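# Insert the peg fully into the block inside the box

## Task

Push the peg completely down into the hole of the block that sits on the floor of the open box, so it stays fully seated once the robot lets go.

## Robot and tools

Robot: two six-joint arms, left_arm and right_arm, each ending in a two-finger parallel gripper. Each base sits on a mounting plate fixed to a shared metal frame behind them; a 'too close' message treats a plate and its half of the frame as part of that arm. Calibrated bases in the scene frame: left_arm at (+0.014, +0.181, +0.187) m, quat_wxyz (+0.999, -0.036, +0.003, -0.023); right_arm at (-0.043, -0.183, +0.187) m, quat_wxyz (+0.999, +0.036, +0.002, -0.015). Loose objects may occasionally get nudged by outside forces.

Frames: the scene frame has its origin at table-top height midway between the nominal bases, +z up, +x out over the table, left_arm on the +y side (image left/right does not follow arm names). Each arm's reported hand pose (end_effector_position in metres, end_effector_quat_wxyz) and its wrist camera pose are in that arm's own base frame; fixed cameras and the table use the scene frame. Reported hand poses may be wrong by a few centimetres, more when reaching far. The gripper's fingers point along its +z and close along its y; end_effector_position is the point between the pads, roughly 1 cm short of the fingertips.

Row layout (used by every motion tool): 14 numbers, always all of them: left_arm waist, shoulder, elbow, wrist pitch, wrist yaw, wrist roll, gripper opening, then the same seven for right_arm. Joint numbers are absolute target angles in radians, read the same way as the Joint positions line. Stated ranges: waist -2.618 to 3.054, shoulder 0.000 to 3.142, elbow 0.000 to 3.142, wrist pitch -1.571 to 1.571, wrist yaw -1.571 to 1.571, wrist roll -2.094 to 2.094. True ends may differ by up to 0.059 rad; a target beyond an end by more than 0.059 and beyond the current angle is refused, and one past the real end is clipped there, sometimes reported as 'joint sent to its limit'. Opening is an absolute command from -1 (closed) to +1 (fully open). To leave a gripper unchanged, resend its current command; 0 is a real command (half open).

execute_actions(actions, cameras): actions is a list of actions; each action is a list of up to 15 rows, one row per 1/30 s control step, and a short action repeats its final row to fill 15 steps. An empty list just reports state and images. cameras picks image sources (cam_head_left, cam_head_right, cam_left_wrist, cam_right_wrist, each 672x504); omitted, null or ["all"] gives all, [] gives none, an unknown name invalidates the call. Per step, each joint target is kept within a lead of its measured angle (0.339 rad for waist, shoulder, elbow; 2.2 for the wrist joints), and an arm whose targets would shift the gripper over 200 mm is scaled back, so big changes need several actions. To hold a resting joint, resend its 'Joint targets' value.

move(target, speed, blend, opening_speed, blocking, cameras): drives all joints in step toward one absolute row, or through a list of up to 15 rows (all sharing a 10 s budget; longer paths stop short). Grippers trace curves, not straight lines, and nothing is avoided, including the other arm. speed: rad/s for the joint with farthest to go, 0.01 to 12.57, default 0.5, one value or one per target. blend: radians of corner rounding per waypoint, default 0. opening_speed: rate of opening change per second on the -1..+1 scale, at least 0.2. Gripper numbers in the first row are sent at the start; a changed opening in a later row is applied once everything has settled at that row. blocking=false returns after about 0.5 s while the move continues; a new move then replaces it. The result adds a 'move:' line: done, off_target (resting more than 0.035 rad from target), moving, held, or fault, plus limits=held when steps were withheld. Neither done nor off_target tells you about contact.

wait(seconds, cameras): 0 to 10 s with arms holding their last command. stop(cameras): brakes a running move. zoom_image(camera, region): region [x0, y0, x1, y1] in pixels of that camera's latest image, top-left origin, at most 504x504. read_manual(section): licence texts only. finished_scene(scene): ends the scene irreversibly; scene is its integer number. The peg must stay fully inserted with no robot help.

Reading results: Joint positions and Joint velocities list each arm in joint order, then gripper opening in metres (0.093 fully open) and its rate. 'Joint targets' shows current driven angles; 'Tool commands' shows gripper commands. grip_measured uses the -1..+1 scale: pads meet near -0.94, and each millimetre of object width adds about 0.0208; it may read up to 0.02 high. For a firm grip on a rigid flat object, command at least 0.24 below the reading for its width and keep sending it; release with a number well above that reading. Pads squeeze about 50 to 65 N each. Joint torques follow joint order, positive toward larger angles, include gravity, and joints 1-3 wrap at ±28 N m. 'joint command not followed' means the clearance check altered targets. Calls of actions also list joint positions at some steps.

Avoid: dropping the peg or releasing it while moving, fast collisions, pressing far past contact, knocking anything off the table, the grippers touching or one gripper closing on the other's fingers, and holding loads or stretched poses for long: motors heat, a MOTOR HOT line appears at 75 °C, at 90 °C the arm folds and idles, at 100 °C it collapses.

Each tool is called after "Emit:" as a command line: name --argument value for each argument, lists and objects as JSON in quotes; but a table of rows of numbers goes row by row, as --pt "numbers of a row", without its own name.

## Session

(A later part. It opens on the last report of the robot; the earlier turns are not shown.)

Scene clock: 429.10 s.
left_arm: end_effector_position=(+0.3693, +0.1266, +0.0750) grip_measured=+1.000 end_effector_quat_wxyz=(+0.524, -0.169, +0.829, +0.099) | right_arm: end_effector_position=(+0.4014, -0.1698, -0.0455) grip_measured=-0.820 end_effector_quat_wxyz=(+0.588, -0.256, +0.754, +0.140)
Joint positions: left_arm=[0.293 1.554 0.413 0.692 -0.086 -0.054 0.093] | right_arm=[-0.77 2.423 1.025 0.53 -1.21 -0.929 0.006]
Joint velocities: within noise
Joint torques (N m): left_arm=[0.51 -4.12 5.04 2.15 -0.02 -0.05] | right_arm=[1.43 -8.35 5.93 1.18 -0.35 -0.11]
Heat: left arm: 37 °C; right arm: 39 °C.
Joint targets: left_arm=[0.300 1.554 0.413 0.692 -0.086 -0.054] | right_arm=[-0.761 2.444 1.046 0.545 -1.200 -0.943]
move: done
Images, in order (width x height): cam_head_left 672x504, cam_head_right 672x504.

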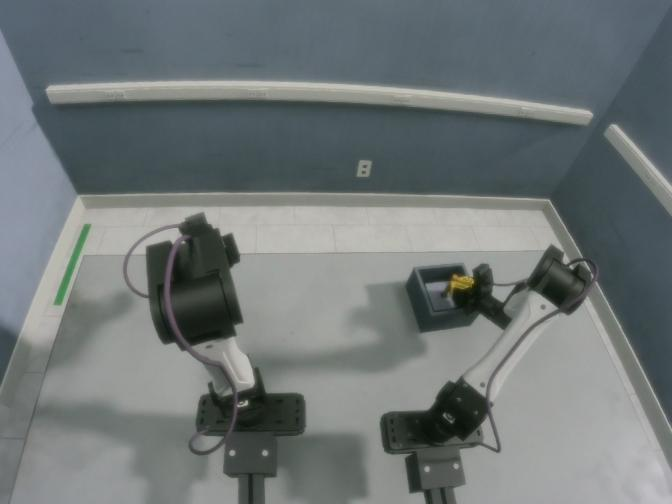

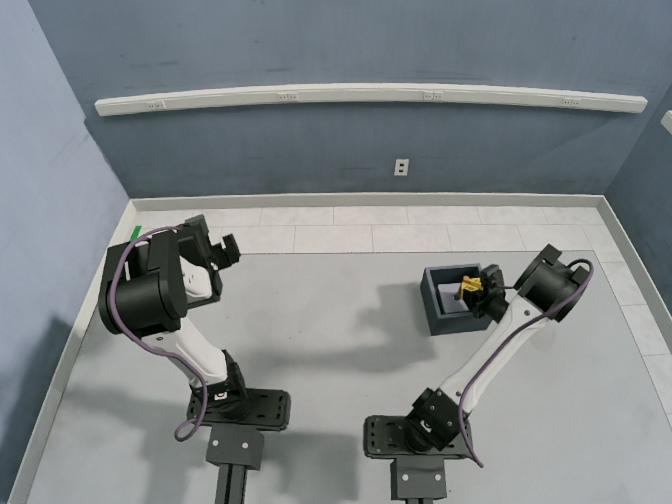

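Emit:
move --pt "0.3 1.554 0.413 0.692 -0.086 -0.054 1 -0.770 2.345 1.0 0.47 -1.2 -0.943 -0.9" --pt "0.3 1.554 0.413 0.692 -0.086 -0.054 1 -0.779 2.424 0.99 0.54 -1.2 -0.943 -0.9" --pt "0.3 1.554 0.413 0.692 -0.086 -0.054 1 -0.779 2.446 0.996 0.56 -1.2 -0.943 -0.9" --speed 0.12 --cameras '["cam_head_left","cam_head_right"]'

Emit:
zoom_image --camera "cam_head_left" --region '[434, 276, 460, 302]'

Emit:
zoom_image --camera "cam_head_right" --region '[446, 276, 472, 302]'

Scene clock: 441.53 s.
left_arm: end_effector_position=(+0.3693, +0.1266, +0.0750) grip_measured=+1.000 end_effector_quat_wxyz=(+0.524, -0.169, +0.829, +0.099) | right_arm: end_effector_position=(+0.3952, -0.1649, -0.0493) grip_measured=-0.820 end_effector_quat_wxyz=(+0.586, -0.251, +0.756, +0.148)
Joint positions: left_arm=[0.293 1.554 0.413 0.692 -0.086 -0.054 0.093] | right_arm=[-0.773 2.425 1.001 0.536 -1.217 -0.93 0.006]
Joint velocities: within noise
Joint torques (N m): left_arm=[0.55 -4.11 5.03 2.15 -0.01 -0.05] | right_arm=[0.03 -8.28 3.15 1.31 -0.26 -0.11]
Heat: left arm: 37 °C; right arm: 39 °C.
Joint targets: left_arm=[0.300 1.554 0.413 0.692 -0.086 -0.054] | right_arm=[-0.779 2.446 0.996 0.560 -1.200 -0.943]
move: done
Images, in order (width x height): cam_head_left 672x504, cam_head_right 672x504.

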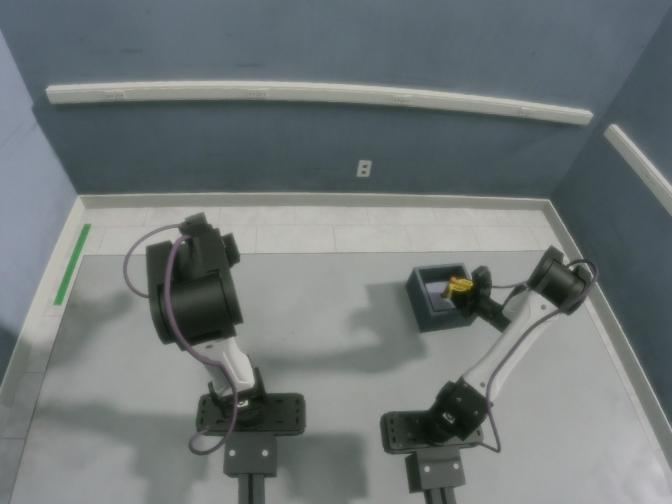

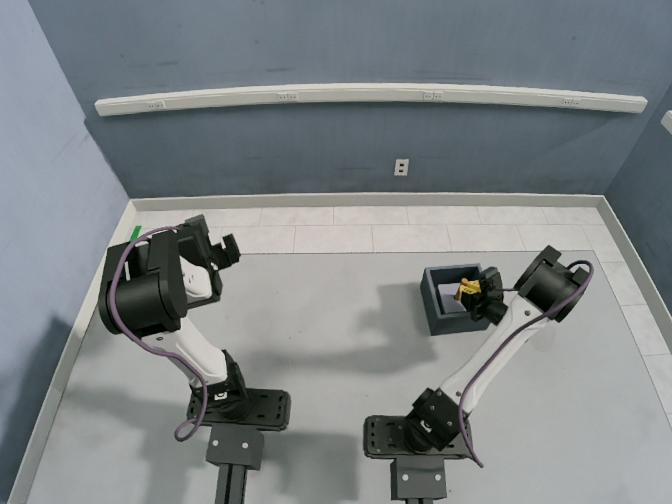

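Scaled by 19.385.

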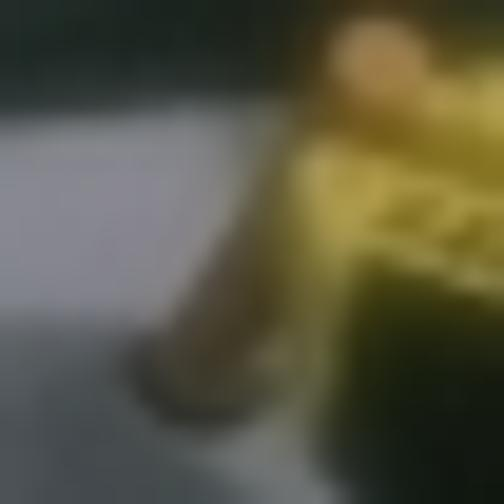

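Scaled by 19.385.

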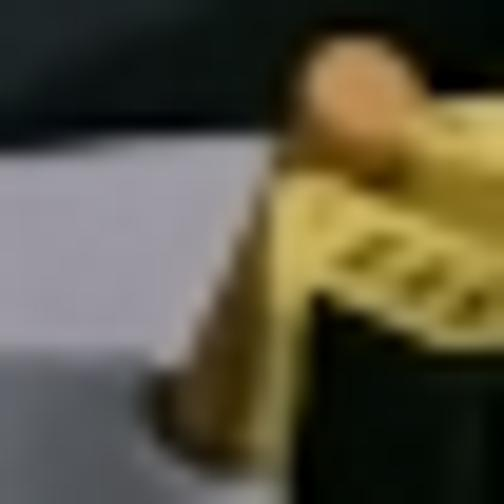

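Emit:
move --pt "0.3 1.554 0.413 0.692 -0.086 -0.054 1 -0.776 2.475 1.006 0.58 -1.255 -0.943 -0.9" --speed 0.1 --cameras '["cam_head_left","cam_head_right"]'

Emit:
zoom_image --camera "cam_head_left" --region '[434, 276, 460, 302]'

Emit:
zoom_image --camera "cam_head_right" --region '[446, 276, 472, 302]'

Scene clock: 461.37 s.
left_arm: end_effector_position=(+0.3693, +0.1266, +0.0750) grip_measured=+1.000 end_effector_quat_wxyz=(+0.524, -0.169, +0.829, +0.099) | right_arm: end_effector_position=(+0.3940, -0.1616, -0.0479) grip_measured=-0.820 end_effector_quat_wxyz=(+0.600, -0.262, +0.740, +0.153)
Joint positions: left_arm=[0.293 1.554 0.413 0.692 -0.086 -0.054 0.093] | right_arm=[-0.775 2.445 1.001 0.58 -1.261 -0.93 0.006]
Joint velocities: within noise
Joint torques (N m): left_arm=[0.55 -4.08 5.07 2.14 -0.01 -0.05] | right_arm=[0.59 -7.46 3.96 1.08 -0.4 -0.12]
Heat: left arm: 37 °C; right arm: 38 °C.
Joint targets: left_arm=[0.300 1.554 0.413 0.692 -0.086 -0.054] | right_arm=[-0.776 2.475 1.006 0.580 -1.255 -0.943]
move: done
Images, in order (width x height): cam_head_left 672x504, cam_head_right 672x504.

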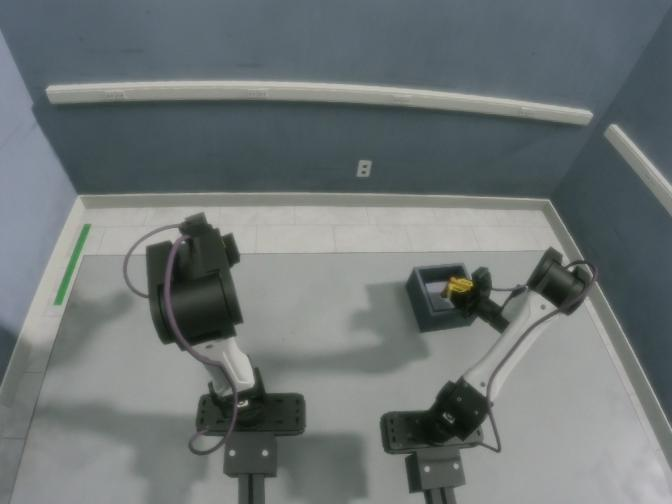

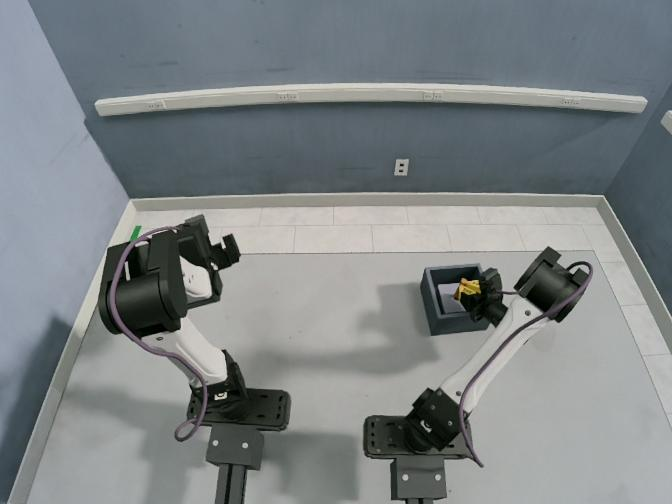

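Scaled by 19.385.

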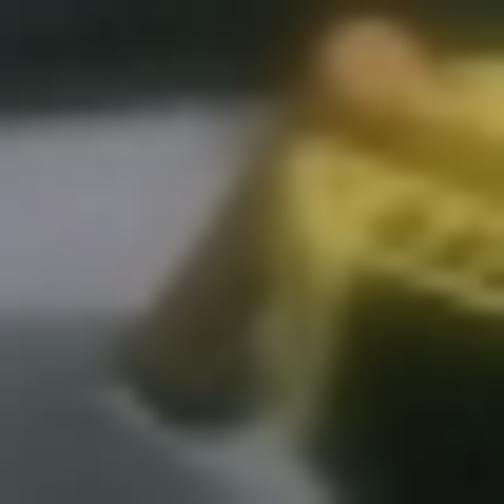

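Scaled by 19.385.

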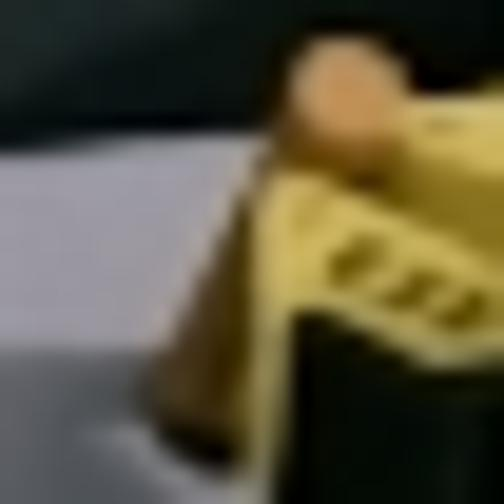

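Emit:
move --pt "0.3 1.554 0.413 0.692 -0.086 -0.054 1 -0.776 2.39 1.03 0.52 -1.255 -0.943 -0.9" --pt "0.3 1.554 0.413 0.692 -0.086 -0.054 1 -0.789 2.39 1.033 0.52 -1.255 -0.943 -0.9" --pt "0.3 1.554 0.413 0.692 -0.086 -0.054 1 -0.789 2.47 1.035 0.575 -1.255 -0.943 -0.9" --speed 0.1 --cameras '["cam_head_left","cam_head_right"]'

Emit:
zoom_image --camera "cam_head_left" --region '[434, 276, 460, 302]'

Emit:
zoom_image --camera "cam_head_right" --region '[446, 276, 472, 302]'

Scene clock: 471.97 s.
left_arm: end_effector_position=(+0.3693, +0.1266, +0.0750) grip_measured=+1.000 end_effector_quat_wxyz=(+0.524, -0.169, +0.829, +0.099) | right_arm: end_effector_position=(+0.3939, -0.1651, -0.0475) grip_measured=-0.820 end_effector_quat_wxyz=(+0.600, -0.257, +0.742, +0.156)
Joint positions: left_arm=[0.293 1.554 0.413 0.692 -0.086 -0.054 0.093] | right_arm=[-0.782 2.445 1.012 0.56 -1.263 -0.93 0.006]
Joint velocities: within noise
Joint torques (N m): left_arm=[0.53 -4.1 5 2.14 -0.02 -0.06] | right_arm=[-0.06 -7.86 5.82 1.18 -0.37 -0.12]
Heat: left arm: 37 °C; right arm: 39 °C.
Joint targets: left_arm=[0.300 1.554 0.413 0.692 -0.086 -0.054] | right_arm=[-0.789 2.470 1.035 0.575 -1.255 -0.943]
move: done
Images, in order (width x height): cam_head_left 672x504, cam_head_right 672x504.

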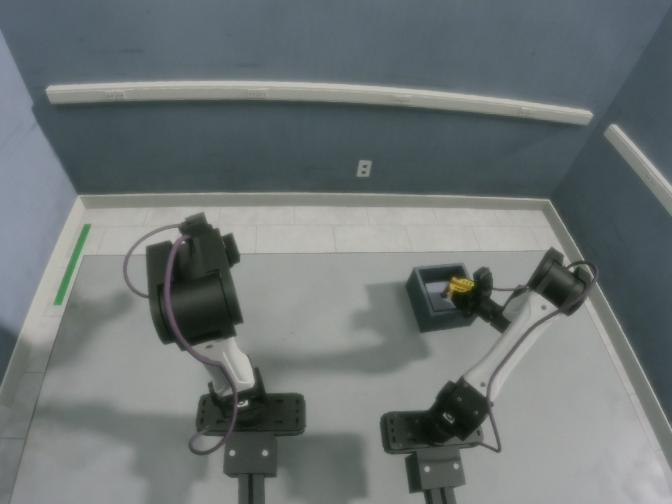

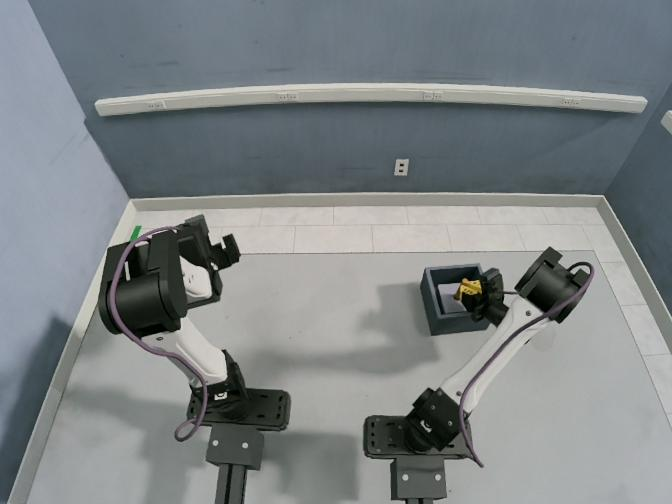

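Scaled by 19.385.

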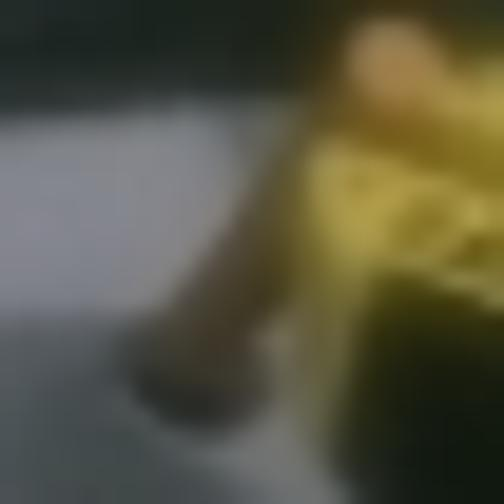

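Scaled by 19.385.

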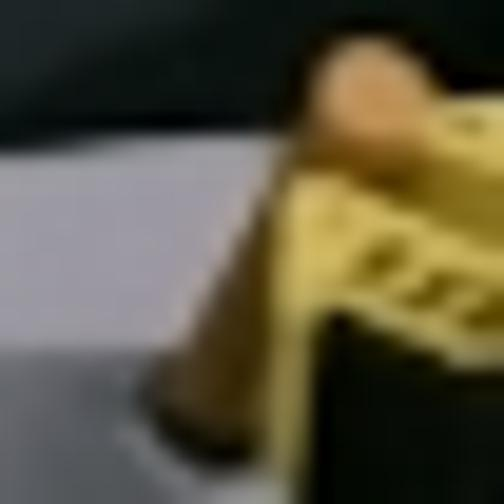

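Emit:
move --pt "0.3 1.554 0.413 0.692 -0.086 -0.054 1 -0.792 2.465 0.993 0.58 -1.25 -0.943 -0.9" --pt "0.3 1.554 0.413 0.692 -0.086 -0.054 1 -0.793 2.475 0.993 0.59 -1.25 -0.943 -0.9" --speed 0.1 --cameras '["cam_head_left","cam_head_right"]'

Emit:
zoom_image --camera "cam_head_left" --region '[434, 276, 460, 302]'

Emit:
zoom_image --camera "cam_head_right" --region '[446, 276, 472, 302]'

Scene clock: 479.73 s.
left_arm: end_effector_position=(+0.3693, +0.1266, +0.0750) grip_measured=+1.000 end_effector_quat_wxyz=(+0.524, -0.169, +0.829, +0.099) | right_arm: end_effector_position=(+0.3934, -0.1650, -0.0474) grip_measured=-0.820 end_effector_quat_wxyz=(+0.603, -0.261, +0.739, +0.151)
Joint positions: left_arm=[0.293 1.554 0.413 0.692 -0.086 -0.054 0.093] | right_arm=[-0.783 2.448 1.006 0.581 -1.266 -0.93 0.006]
Joint velocities: within noise
Joint torques (N m): left_arm=[0.53 -4.1 5.05 2.15 -0.02 -0.05] | right_arm=[-0.2 -7.71 2.02 1.14 -0.31 -0.1]
Heat: left arm: 37 °C; right arm: 38 °C.
Joint targets: left_arm=[0.300 1.554 0.413 0.692 -0.086 -0.054] | right_arm=[-0.793 2.475 0.993 0.590 -1.250 -0.943]
move: done
Images, in order (width x height): cam_head_left 672x504, cam_head_right 672x504.

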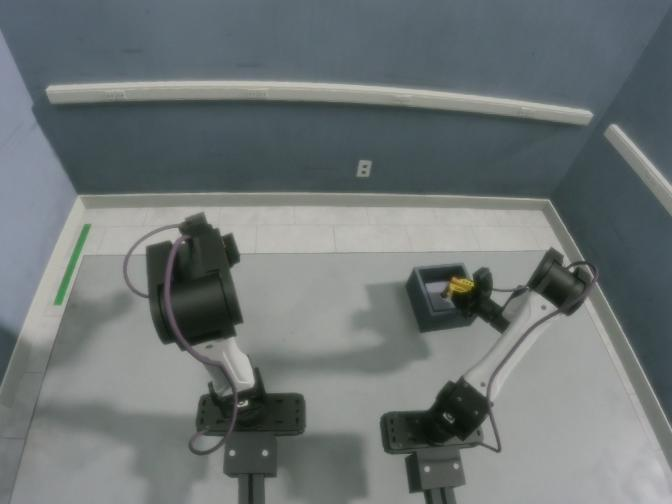

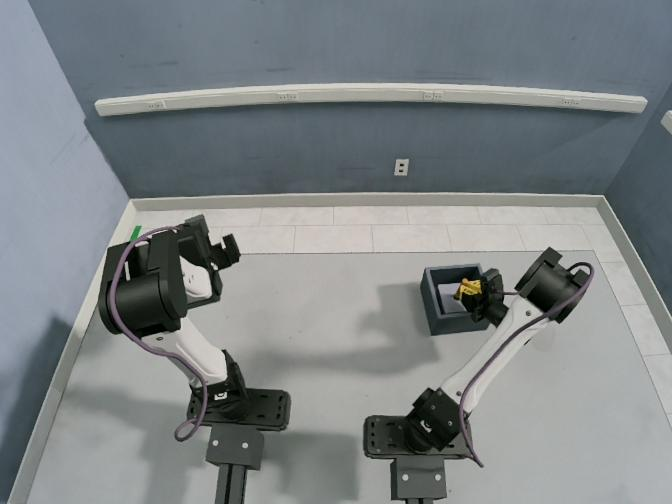

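Scaled by 19.385.

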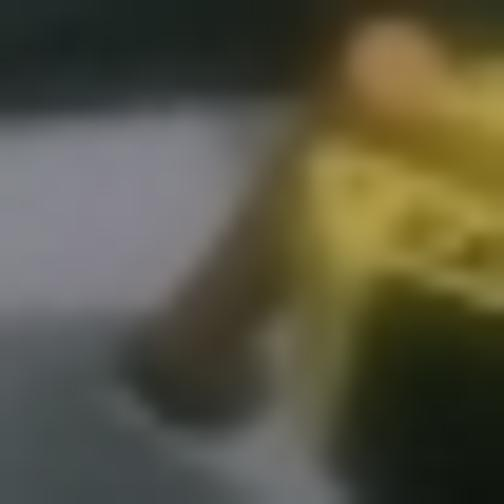

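Scaled by 19.385.

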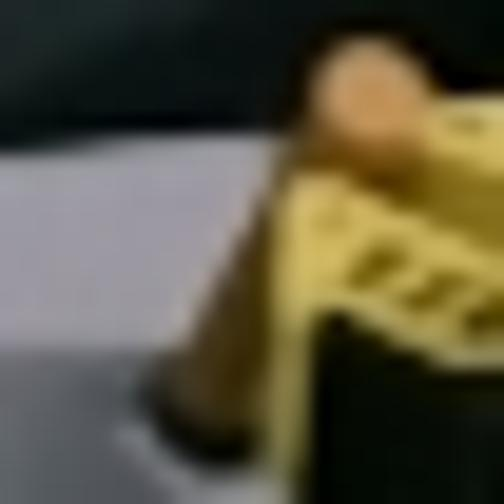

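Emit:
move --pt "0.3 1.554 0.413 0.692 -0.086 -0.054 1 -0.783 2.39 0.99 0.52 -1.25 -0.943 -0.9" --pt "0.3 1.554 0.413 0.692 -0.086 -0.054 1 -0.797 2.39 0.987 0.53 -1.25 -0.943 -0.9" --pt "0.3 1.554 0.413 0.692 -0.086 -0.054 1 -0.797 2.475 0.988 0.595 -1.25 -0.943 -0.9" --speed 0.1 --cameras '["cam_head_left","cam_head_right"]'

Emit:
zoom_image --camera "cam_head_left" --region '[434, 276, 460, 302]'

Emit:
zoom_image --camera "cam_head_right" --region '[446, 276, 472, 302]'

Scene clock: 487.83 s.
left_arm: end_effector_position=(+0.3693, +0.1266, +0.0750) grip_measured=+1.000 end_effector_quat_wxyz=(+0.524, -0.169, +0.829, +0.099) | right_arm: end_effector_position=(+0.3917, -0.1663, -0.0473) grip_measured=-0.820 end_effector_quat_wxyz=(+0.603, -0.259, +0.739, +0.150)
Joint positions: left_arm=[0.293 1.554 0.413 0.692 -0.086 -0.054 0.093] | right_arm=[-0.789 2.447 1.001 0.586 -1.267 -0.93 0.006]
Joint velocities: within noise
Joint torques (N m): left_arm=[0.57 -4.1 5.01 2.13 -0.01 -0.06] | right_arm=[-0.05 -7.65 2.22 1.16 -0.29 -0.08]
Heat: left arm: 37 °C; right arm: 38 °C.
Joint targets: left_arm=[0.300 1.554 0.413 0.692 -0.086 -0.054] | right_arm=[-0.797 2.475 0.988 0.595 -1.250 -0.943]
move: done
Images, in order (width x height): cam_head_left 672x504, cam_head_right 672x504.

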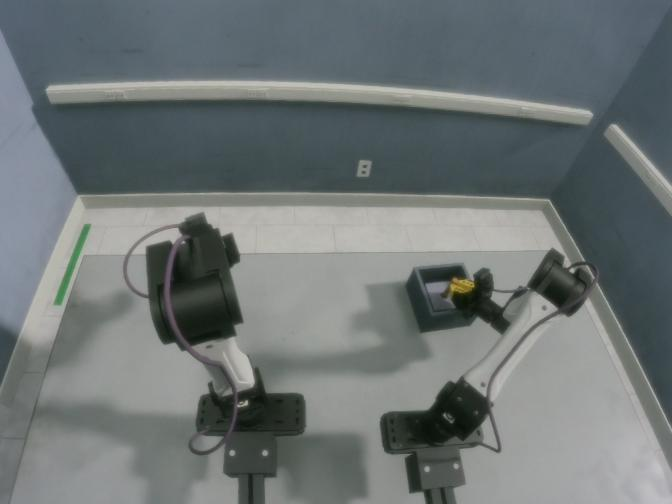

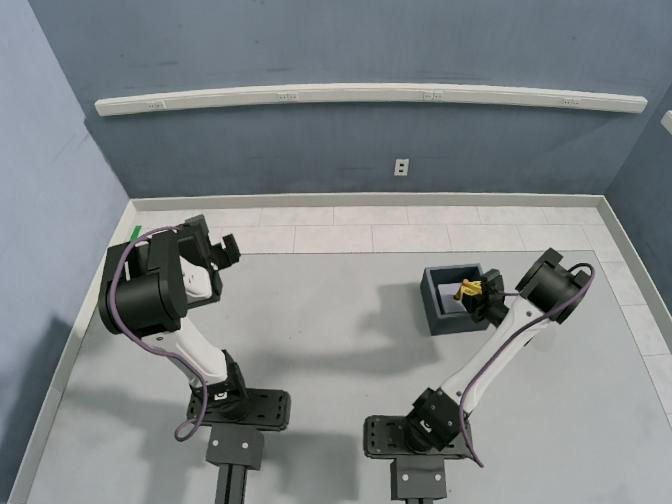

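Scaled by 19.385.

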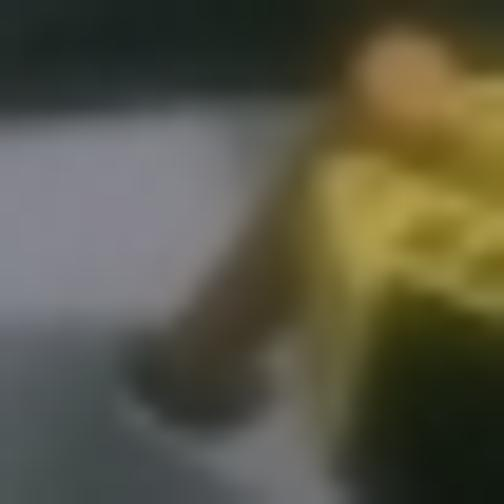

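Scaled by 19.385.

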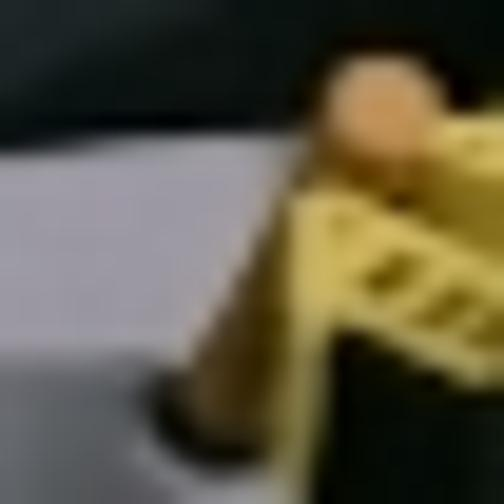

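Emit:
zoom_image --camera "cam_head_left" --region '[405, 245, 495, 335]'

Emit:
zoom_image --camera "cam_head_right" --region '[415, 245, 505, 335]'

Scaled by 5.600.

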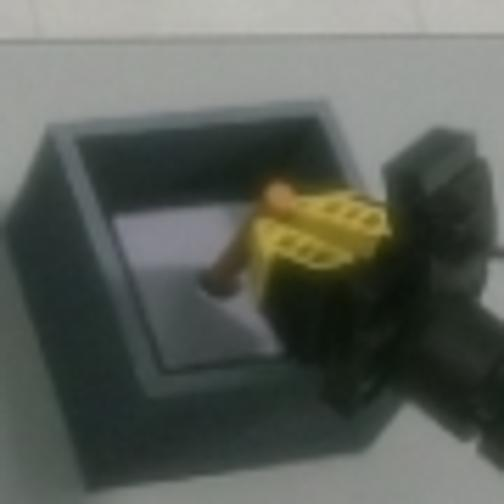

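Scaled by 5.600.

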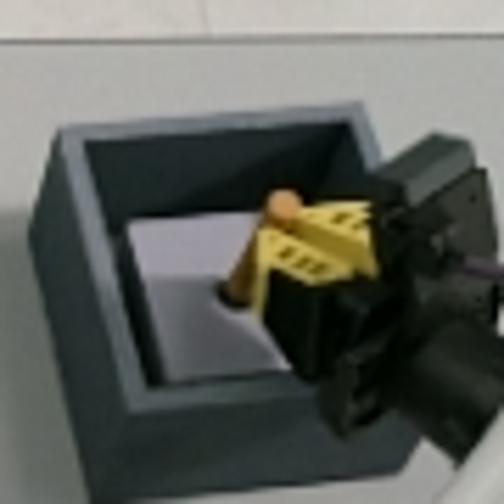

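Emit:
move --pt "0.3 1.554 0.413 0.692 -0.086 -0.054 1 -0.785 2.05 1.0 0.2 -1.2 -0.93 -0.9" --pt "0.3 1.554 0.413 0.692 -0.086 -0.054 1 -0.1 2.1 0.9 0.35 -1.16 -0.9 -0.9" --pt "0.3 1.554 0.413 0.692 -0.086 -0.054 1 -0.1 2.4 0.8 0.7 -1.155 -0.895 -0.9" --speed '[0.3,0.6,0.4]' --cameras '["cam_head_left","cam_head_right","cam_right_wrist"]'

Emit:
zoom_image --camera "cam_head_left" --region '[350, 230, 470, 350]'

Emit:
zoom_image --camera "cam_head_right" --region '[350, 230, 470, 350]'

Scene clock: 546.33 s.
left_arm: end_effector_position=(+0.3693, +0.1266, +0.0750) grip_measured=+1.000 end_effector_quat_wxyz=(+0.524, -0.169, +0.829, +0.099) | right_arm: end_effector_position=(+0.3706, +0.1180, -0.0639) grip_measured=-0.820 end_effector_quat_wxyz=(+0.488, -0.474, +0.659, +0.321)
Joint positions: left_arm=[0.293 1.554 0.413 0.692 -0.086 -0.054 0.093] | right_arm=[-0.099 2.391 0.806 0.678 -1.155 -0.904 0.006]
Joint velocities: within noise
Joint torques (N m): left_arm=[0.53 -4.16 5.03 2.14 -0.02 -0.04] | right_arm=[0.79 -8.25 2.36 1.36 -0.42 0.15]
Heat: left arm: 37 °C; right arm: 38 °C.
Joint targets: left_arm=[0.300 1.554 0.413 0.692 -0.086 -0.054] | right_arm=[-0.100 2.400 0.800 0.700 -1.155 -0.895]
move: done
Images, in order (width x height): cam_head_left 672x504, cam_head_right 672x504, cam_right_wrist 672x504.

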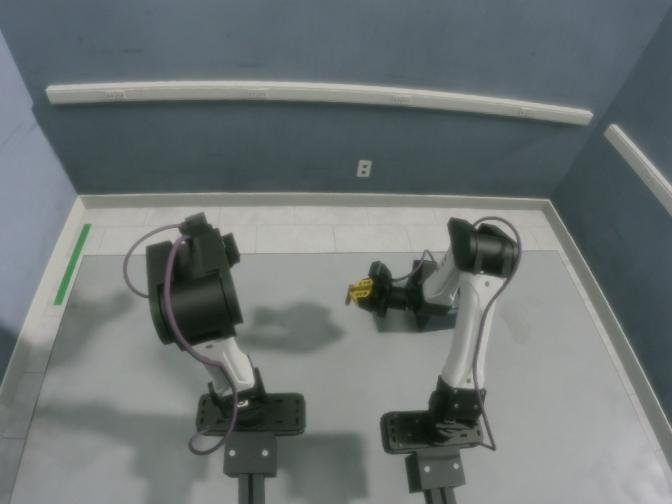

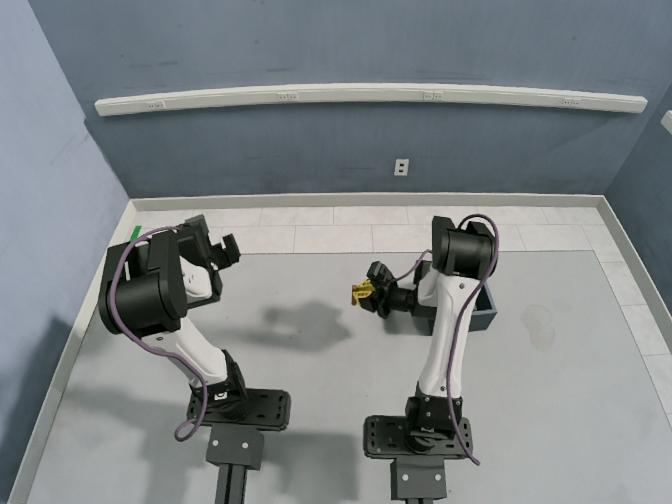

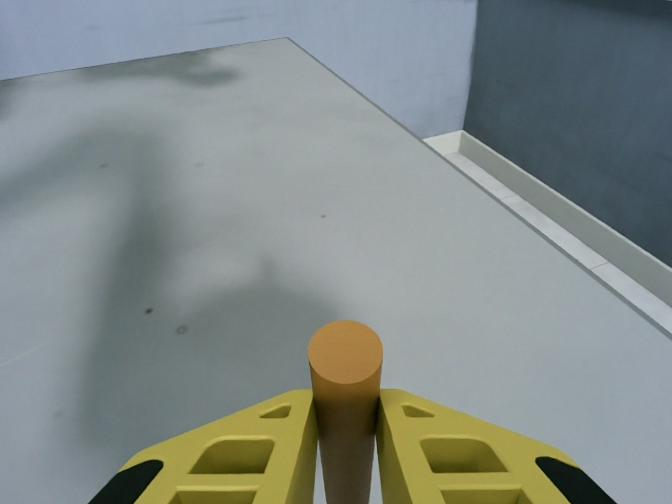

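Scaled by 4.200.

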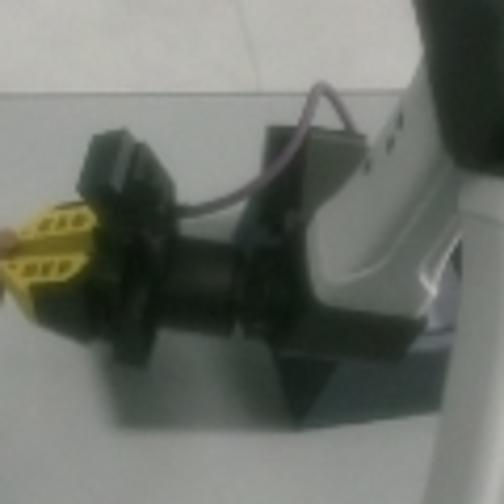

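Scaled by 4.200.

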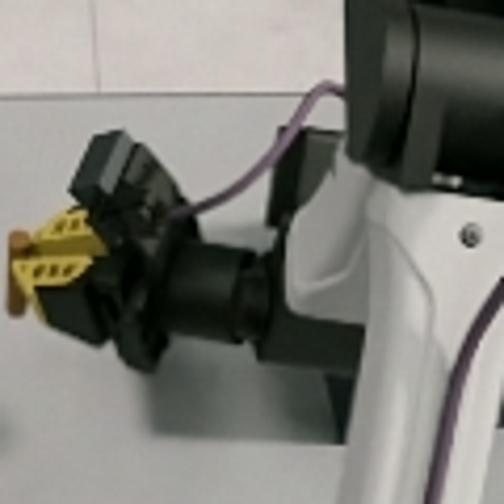

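Emit:
move --pt "0.3 1.554 0.413 0.692 -0.086 -0.054 1 -0.1 2.6 0.871 0.83 -1.155 -0.895 -0.9" --speed 0.3 --cameras '["cam_head_left"]'

Emit:
zoom_image --camera "cam_head_left" --region '[310, 250, 390, 330]'

Scene clock: 551.40 s.
left_arm: end_effector_position=(+0.3693, +0.1266, +0.0750) grip_measured=+1.000 end_effector_quat_wxyz=(+0.524, -0.169, +0.829, +0.099) | right_arm: end_effector_position=(+0.3630, +0.1187, -0.1127) grip_measured=-0.820 end_effector_quat_wxyz=(+0.482, -0.470, +0.664, +0.326)
Joint positions: left_arm=[0.293 1.554 0.413 0.692 -0.086 -0.054 0.093] | right_arm=[-0.099 2.588 0.855 0.808 -1.155 -0.903 0.006]
Joint velocities: within noise
Joint torques (N m): left_arm=[0.49 -4.11 5.04 2.14 -0.02 -0.04] | right_arm=[0.72 -8.23 3.51 1.31 -0.43 0.16]
Heat: left arm: 37 °C; right arm: 38 °C.
Joint targets: left_arm=[0.300 1.554 0.413 0.692 -0.086 -0.054] | right_arm=[-0.100 2.600 0.871 0.830 -1.155 -0.895]
move: done
Images, in order (width x height): cam_head_left 672x504.

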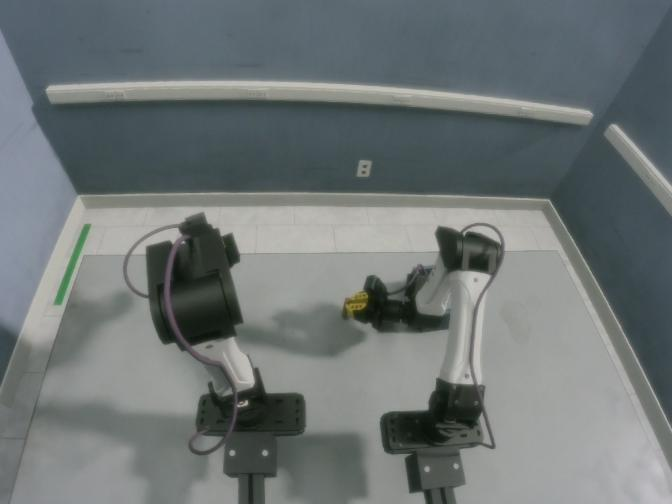

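Scaled by 6.300.

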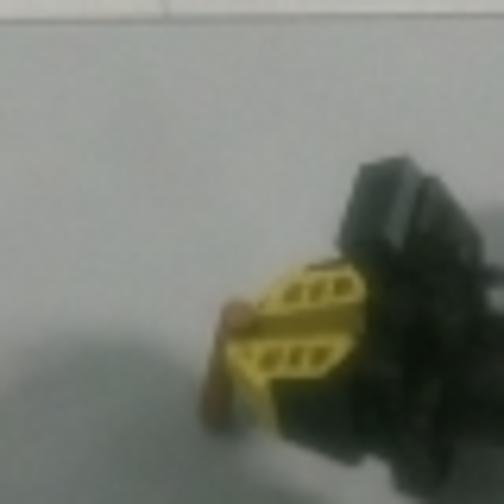

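Emit:
move --pt "0.3 1.554 0.413 0.692 -0.086 -0.054 1 -0.1 2.66 0.896 0.875 -1.218 -0.895 -0.9" --pt "0.3 1.554 0.413 0.692 -0.086 -0.054 1 -0.1 2.672 0.9 0.882 -1.218 -0.895 -0.9" --speed 0.15 --cameras '["cam_head_left","cam_head_right"]'

Emit:
zoom_image --camera "cam_head_left" --region '[310, 270, 370, 330]'

Emit:
zoom_image --camera "cam_head_right" --region '[320, 270, 380, 330]'

Scene clock: 559.60 s.
left_arm: end_effector_position=(+0.3693, +0.1266, +0.0750) grip_measured=+1.000 end_effector_quat_wxyz=(+0.524, -0.169, +0.829, +0.099) | right_arm: end_effector_position=(+0.3594, +0.1223, -0.1221) grip_measured=-0.820 end_effector_quat_wxyz=(+0.491, -0.474, +0.646, +0.342)
Joint positions: left_arm=[0.293 1.554 0.413 0.692 -0.086 -0.054 0.093] | right_arm=[-0.099 2.658 0.885 0.86 -1.204 -0.903 0.006]
Joint velocities: within noise
Joint torques (N m): left_arm=[0.54 -4.03 5.04 2.15 -0.02 -0.05] | right_arm=[0.66 -8.13 3.15 1.28 -0.58 0.12]
Heat: left arm: 37 °C; right arm: 38 °C.
Joint targets: left_arm=[0.300 1.554 0.413 0.692 -0.086 -0.054] | right_arm=[-0.100 2.672 0.900 0.882 -1.218 -0.895]
move: done
Images, in order (width x height): cam_head_left 672x504, cam_head_right 672x504.

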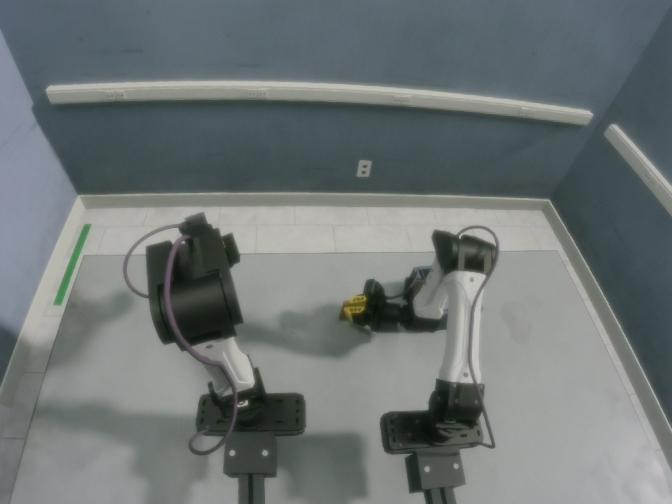

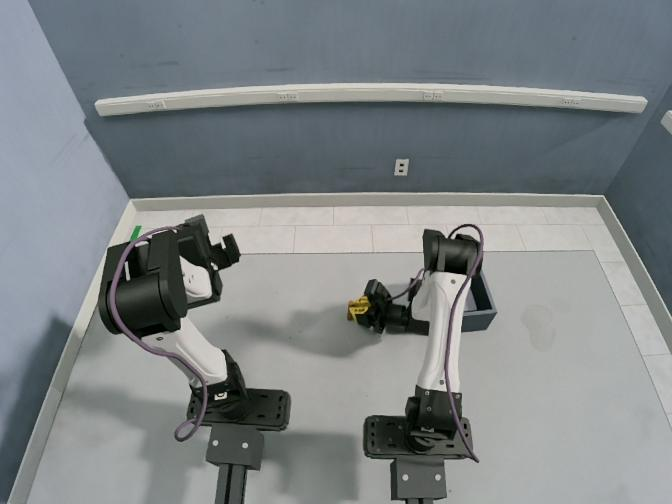

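Scaled by 8.400.

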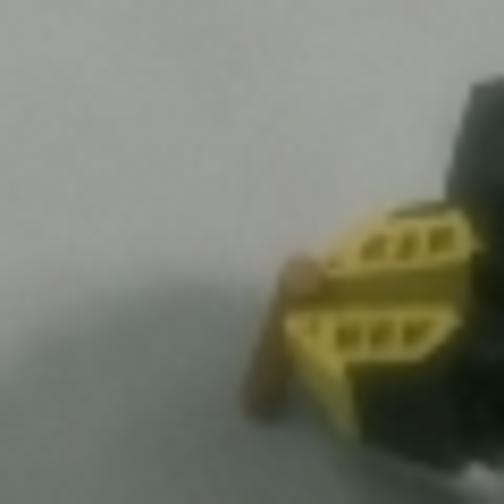

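Scaled by 8.400.

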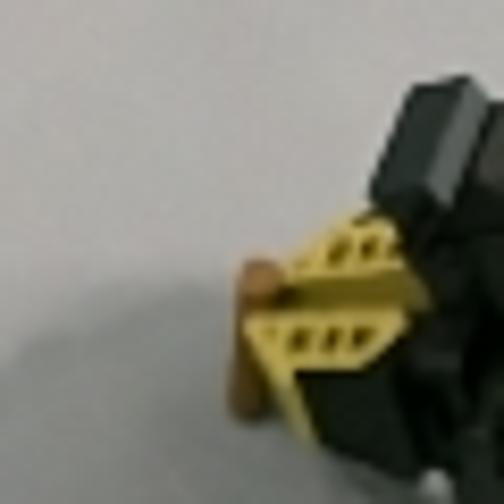

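Emit:
move --target '[0.3,1.554,0.413,0.692,-0.086,-0.054,1,-0.1,2.689,0.906,0.893,-1.218,-0.895,-0.9]' --speed 0.1 --cameras '[]'

Emit:
move --target '[0.3,1.554,0.413,0.692,-0.086,-0.054,1,-0.1,2.706,0.912,0.904,-1.218,-0.895,-0.9]' --speed 0.1 --cameras '["cam_head_left","cam_head_right"]'

Emit:
zoom_image --camera "cam_head_left" --region '[310, 270, 370, 330]'

Emit:
zoom_image --camera "cam_head_right" --region '[320, 270, 380, 330]'

Scene clock: 564.33 s.
left_arm: end_effector_position=(+0.3693, +0.1266, +0.0750) grip_measured=+1.000 end_effector_quat_wxyz=(+0.524, -0.169, +0.829, +0.099) | right_arm: end_effector_position=(+0.3592, +0.1224, -0.1256) grip_measured=-0.820 end_effector_quat_wxyz=(+0.492, -0.474, +0.645, +0.342)
Joint positions: left_arm=[0.293 1.554 0.413 0.692 -0.086 -0.054 0.093] | right_arm=[-0.099 2.674 0.892 0.871 -1.205 -0.903 0.006]
Joint velocities: within noise
Joint torques (N m): left_arm=[0.54 -4.12 4.98 2.15 -0.02 -0.05] | right_arm=[0.66 -8.02 2.95 1.31 -0.54 0.14]
Heat: left arm: 37 °C; right arm: 38 °C.
Joint targets: left_arm=[0.300 1.554 0.413 0.692 -0.086 -0.054] | right_arm=[-0.100 2.689 0.906 0.893 -1.218 -0.895]
move: done
No camera images: "cameras" was empty.

Scene clock: 565.10 s.
left_arm: end_effector_position=(+0.3693, +0.1266, +0.0750) grip_measured=+1.000 end_effector_quat_wxyz=(+0.524, -0.169, +0.829, +0.099) | right_arm: end_effector_position=(+0.3594, +0.1231, -0.1261) grip_measured=-0.820 end_effector_quat_wxyz=(+0.497, -0.477, +0.639, +0.343)
Joint positions: left_arm=[0.293 1.554 0.413 0.692 -0.086 -0.054 0.093] | right_arm=[-0.099 2.687 0.899 0.89 -1.218 -0.903 0.006]
Joint velocities: within noise
Joint torques (N m): left_arm=[0.49 -4.12 5.07 2.15 -0.02 -0.04] | right_arm=[0.55 -7.69 2.86 1.2 -0.46 0.15]
Heat: left arm: 37 °C; right arm: 38 °C.
Joint targets: left_arm=[0.300 1.554 0.413 0.692 -0.086 -0.054] | right_arm=[-0.100 2.706 0.912 0.904 -1.218 -0.895]
move: done
Images, in order (width x height): cam_head_left 672x504, cam_head_right 672x504.

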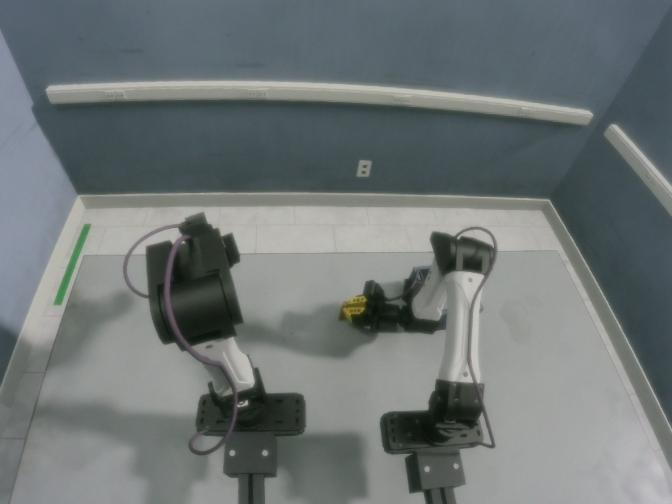

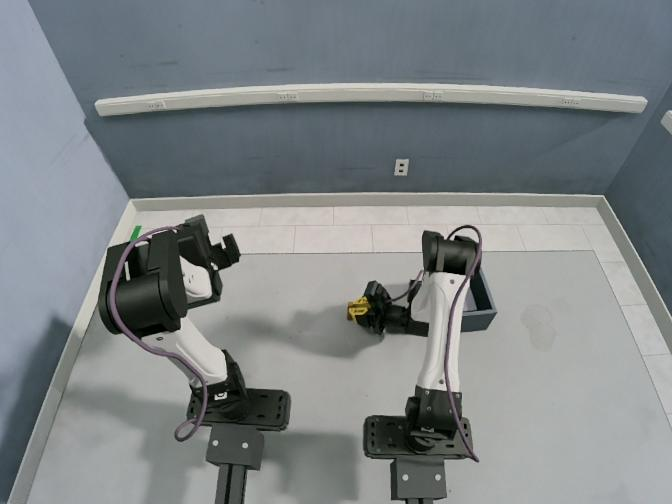

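Scaled by 8.400.

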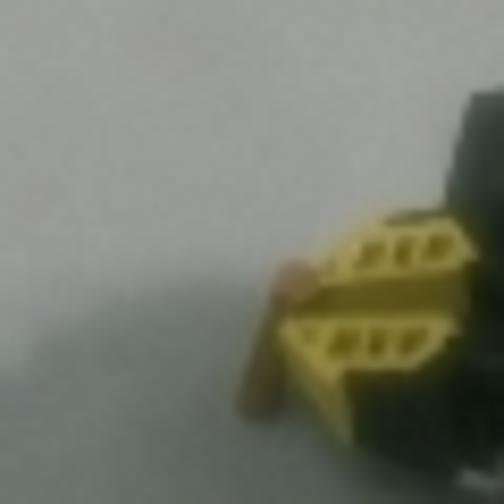

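Scaled by 8.400.

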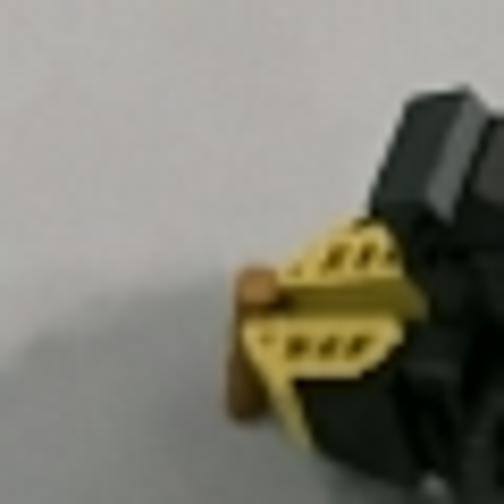

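Emit:
move --pt "0.3 1.554 0.413 0.692 -0.086 -0.054 1 -0.1 2.698 0.906 0.898 -1.214 -0.895 -0.9" --pt "0.3 1.554 0.413 0.692 -0.086 -0.054 1 -0.1 2.698 0.906 0.898 -1.214 -0.895 -0.2" --speed 0.1 --opening_speed 0.25

Emit:
zoom_image --camera "cam_head_left" --region '[310, 270, 370, 330]'

Emit:
zoom_image --camera "cam_head_right" --region '[320, 270, 380, 330]'

Scene clock: 575.43 s.
left_arm: end_effector_position=(+0.3693, +0.1266, +0.0750) grip_measured=+1.000 end_effector_quat_wxyz=(+0.524, -0.169, +0.829, +0.099) | right_arm: end_effector_position=(+0.3595, +0.1230, -0.1261) grip_measured=-0.202 end_effector_quat_wxyz=(+0.497, -0.477, +0.639, +0.343)
Joint positions: left_arm=[0.293 1.554 0.413 0.692 -0.086 -0.054 0.093] | right_arm=[-0.099 2.687 0.899 0.891 -1.217 -0.902 0.036]
Joint velocities: within noise
Joint torques (N m): left_arm=[0.57 -4.12 5.05 2.15 -0.02 -0.05] | right_arm=[0.75 -8.38 2.3 1.14 -0.43 0.12]
Heat: left arm: 37 °C; right arm: 38 °C.
Joint targets: left_arm=[0.300 1.554 0.413 0.692 -0.086 -0.054] | right_arm=[-0.100 2.698 0.906 0.898 -1.214 -0.895]
move: done

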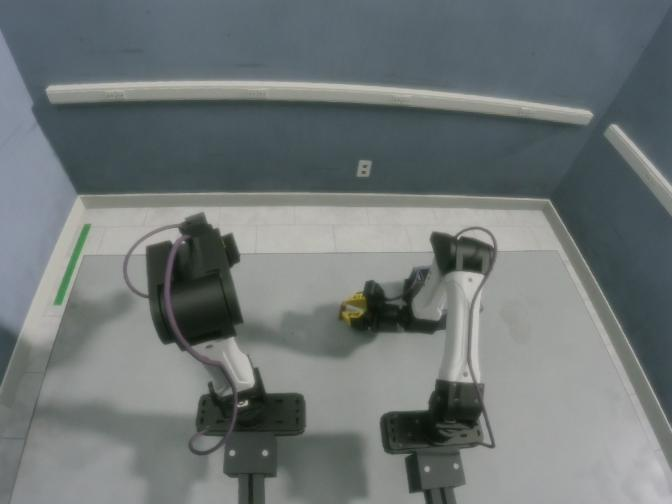

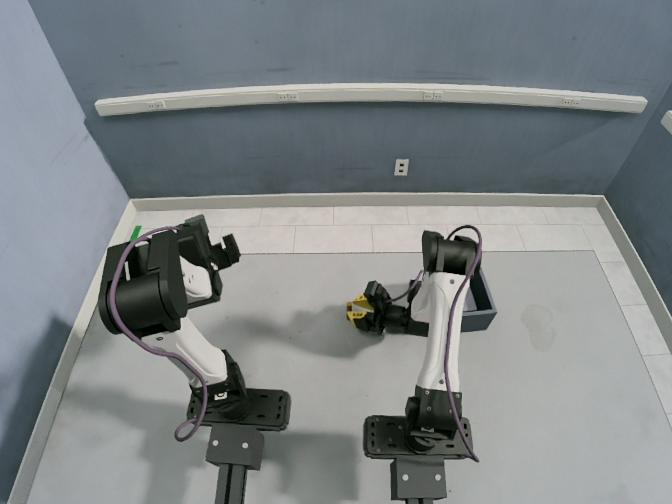

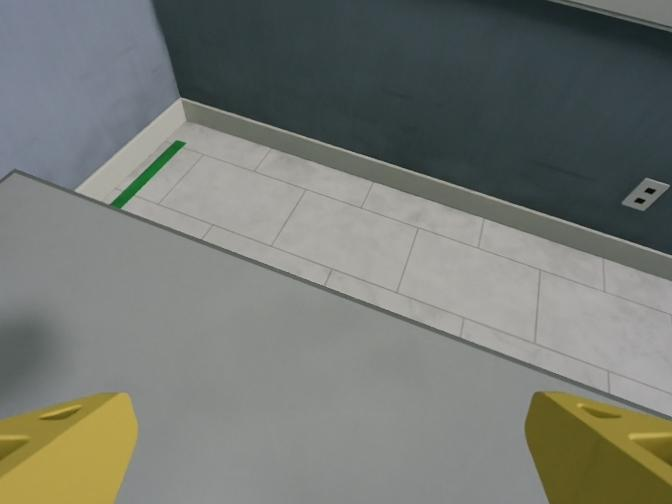

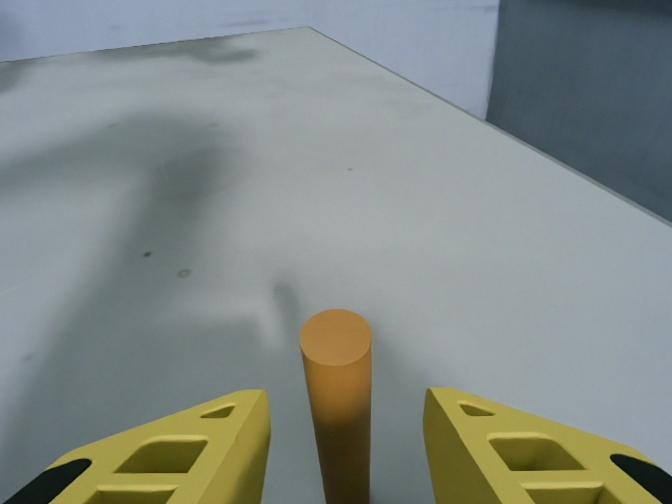

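Scaled by 8.400.

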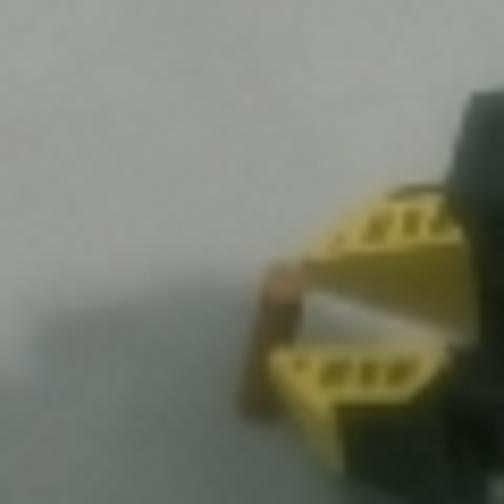

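Scaled by 8.400.

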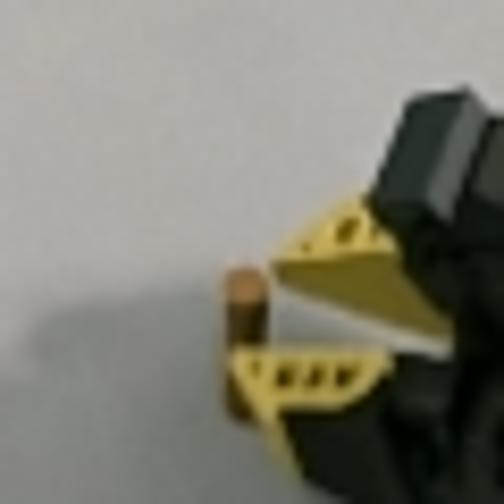

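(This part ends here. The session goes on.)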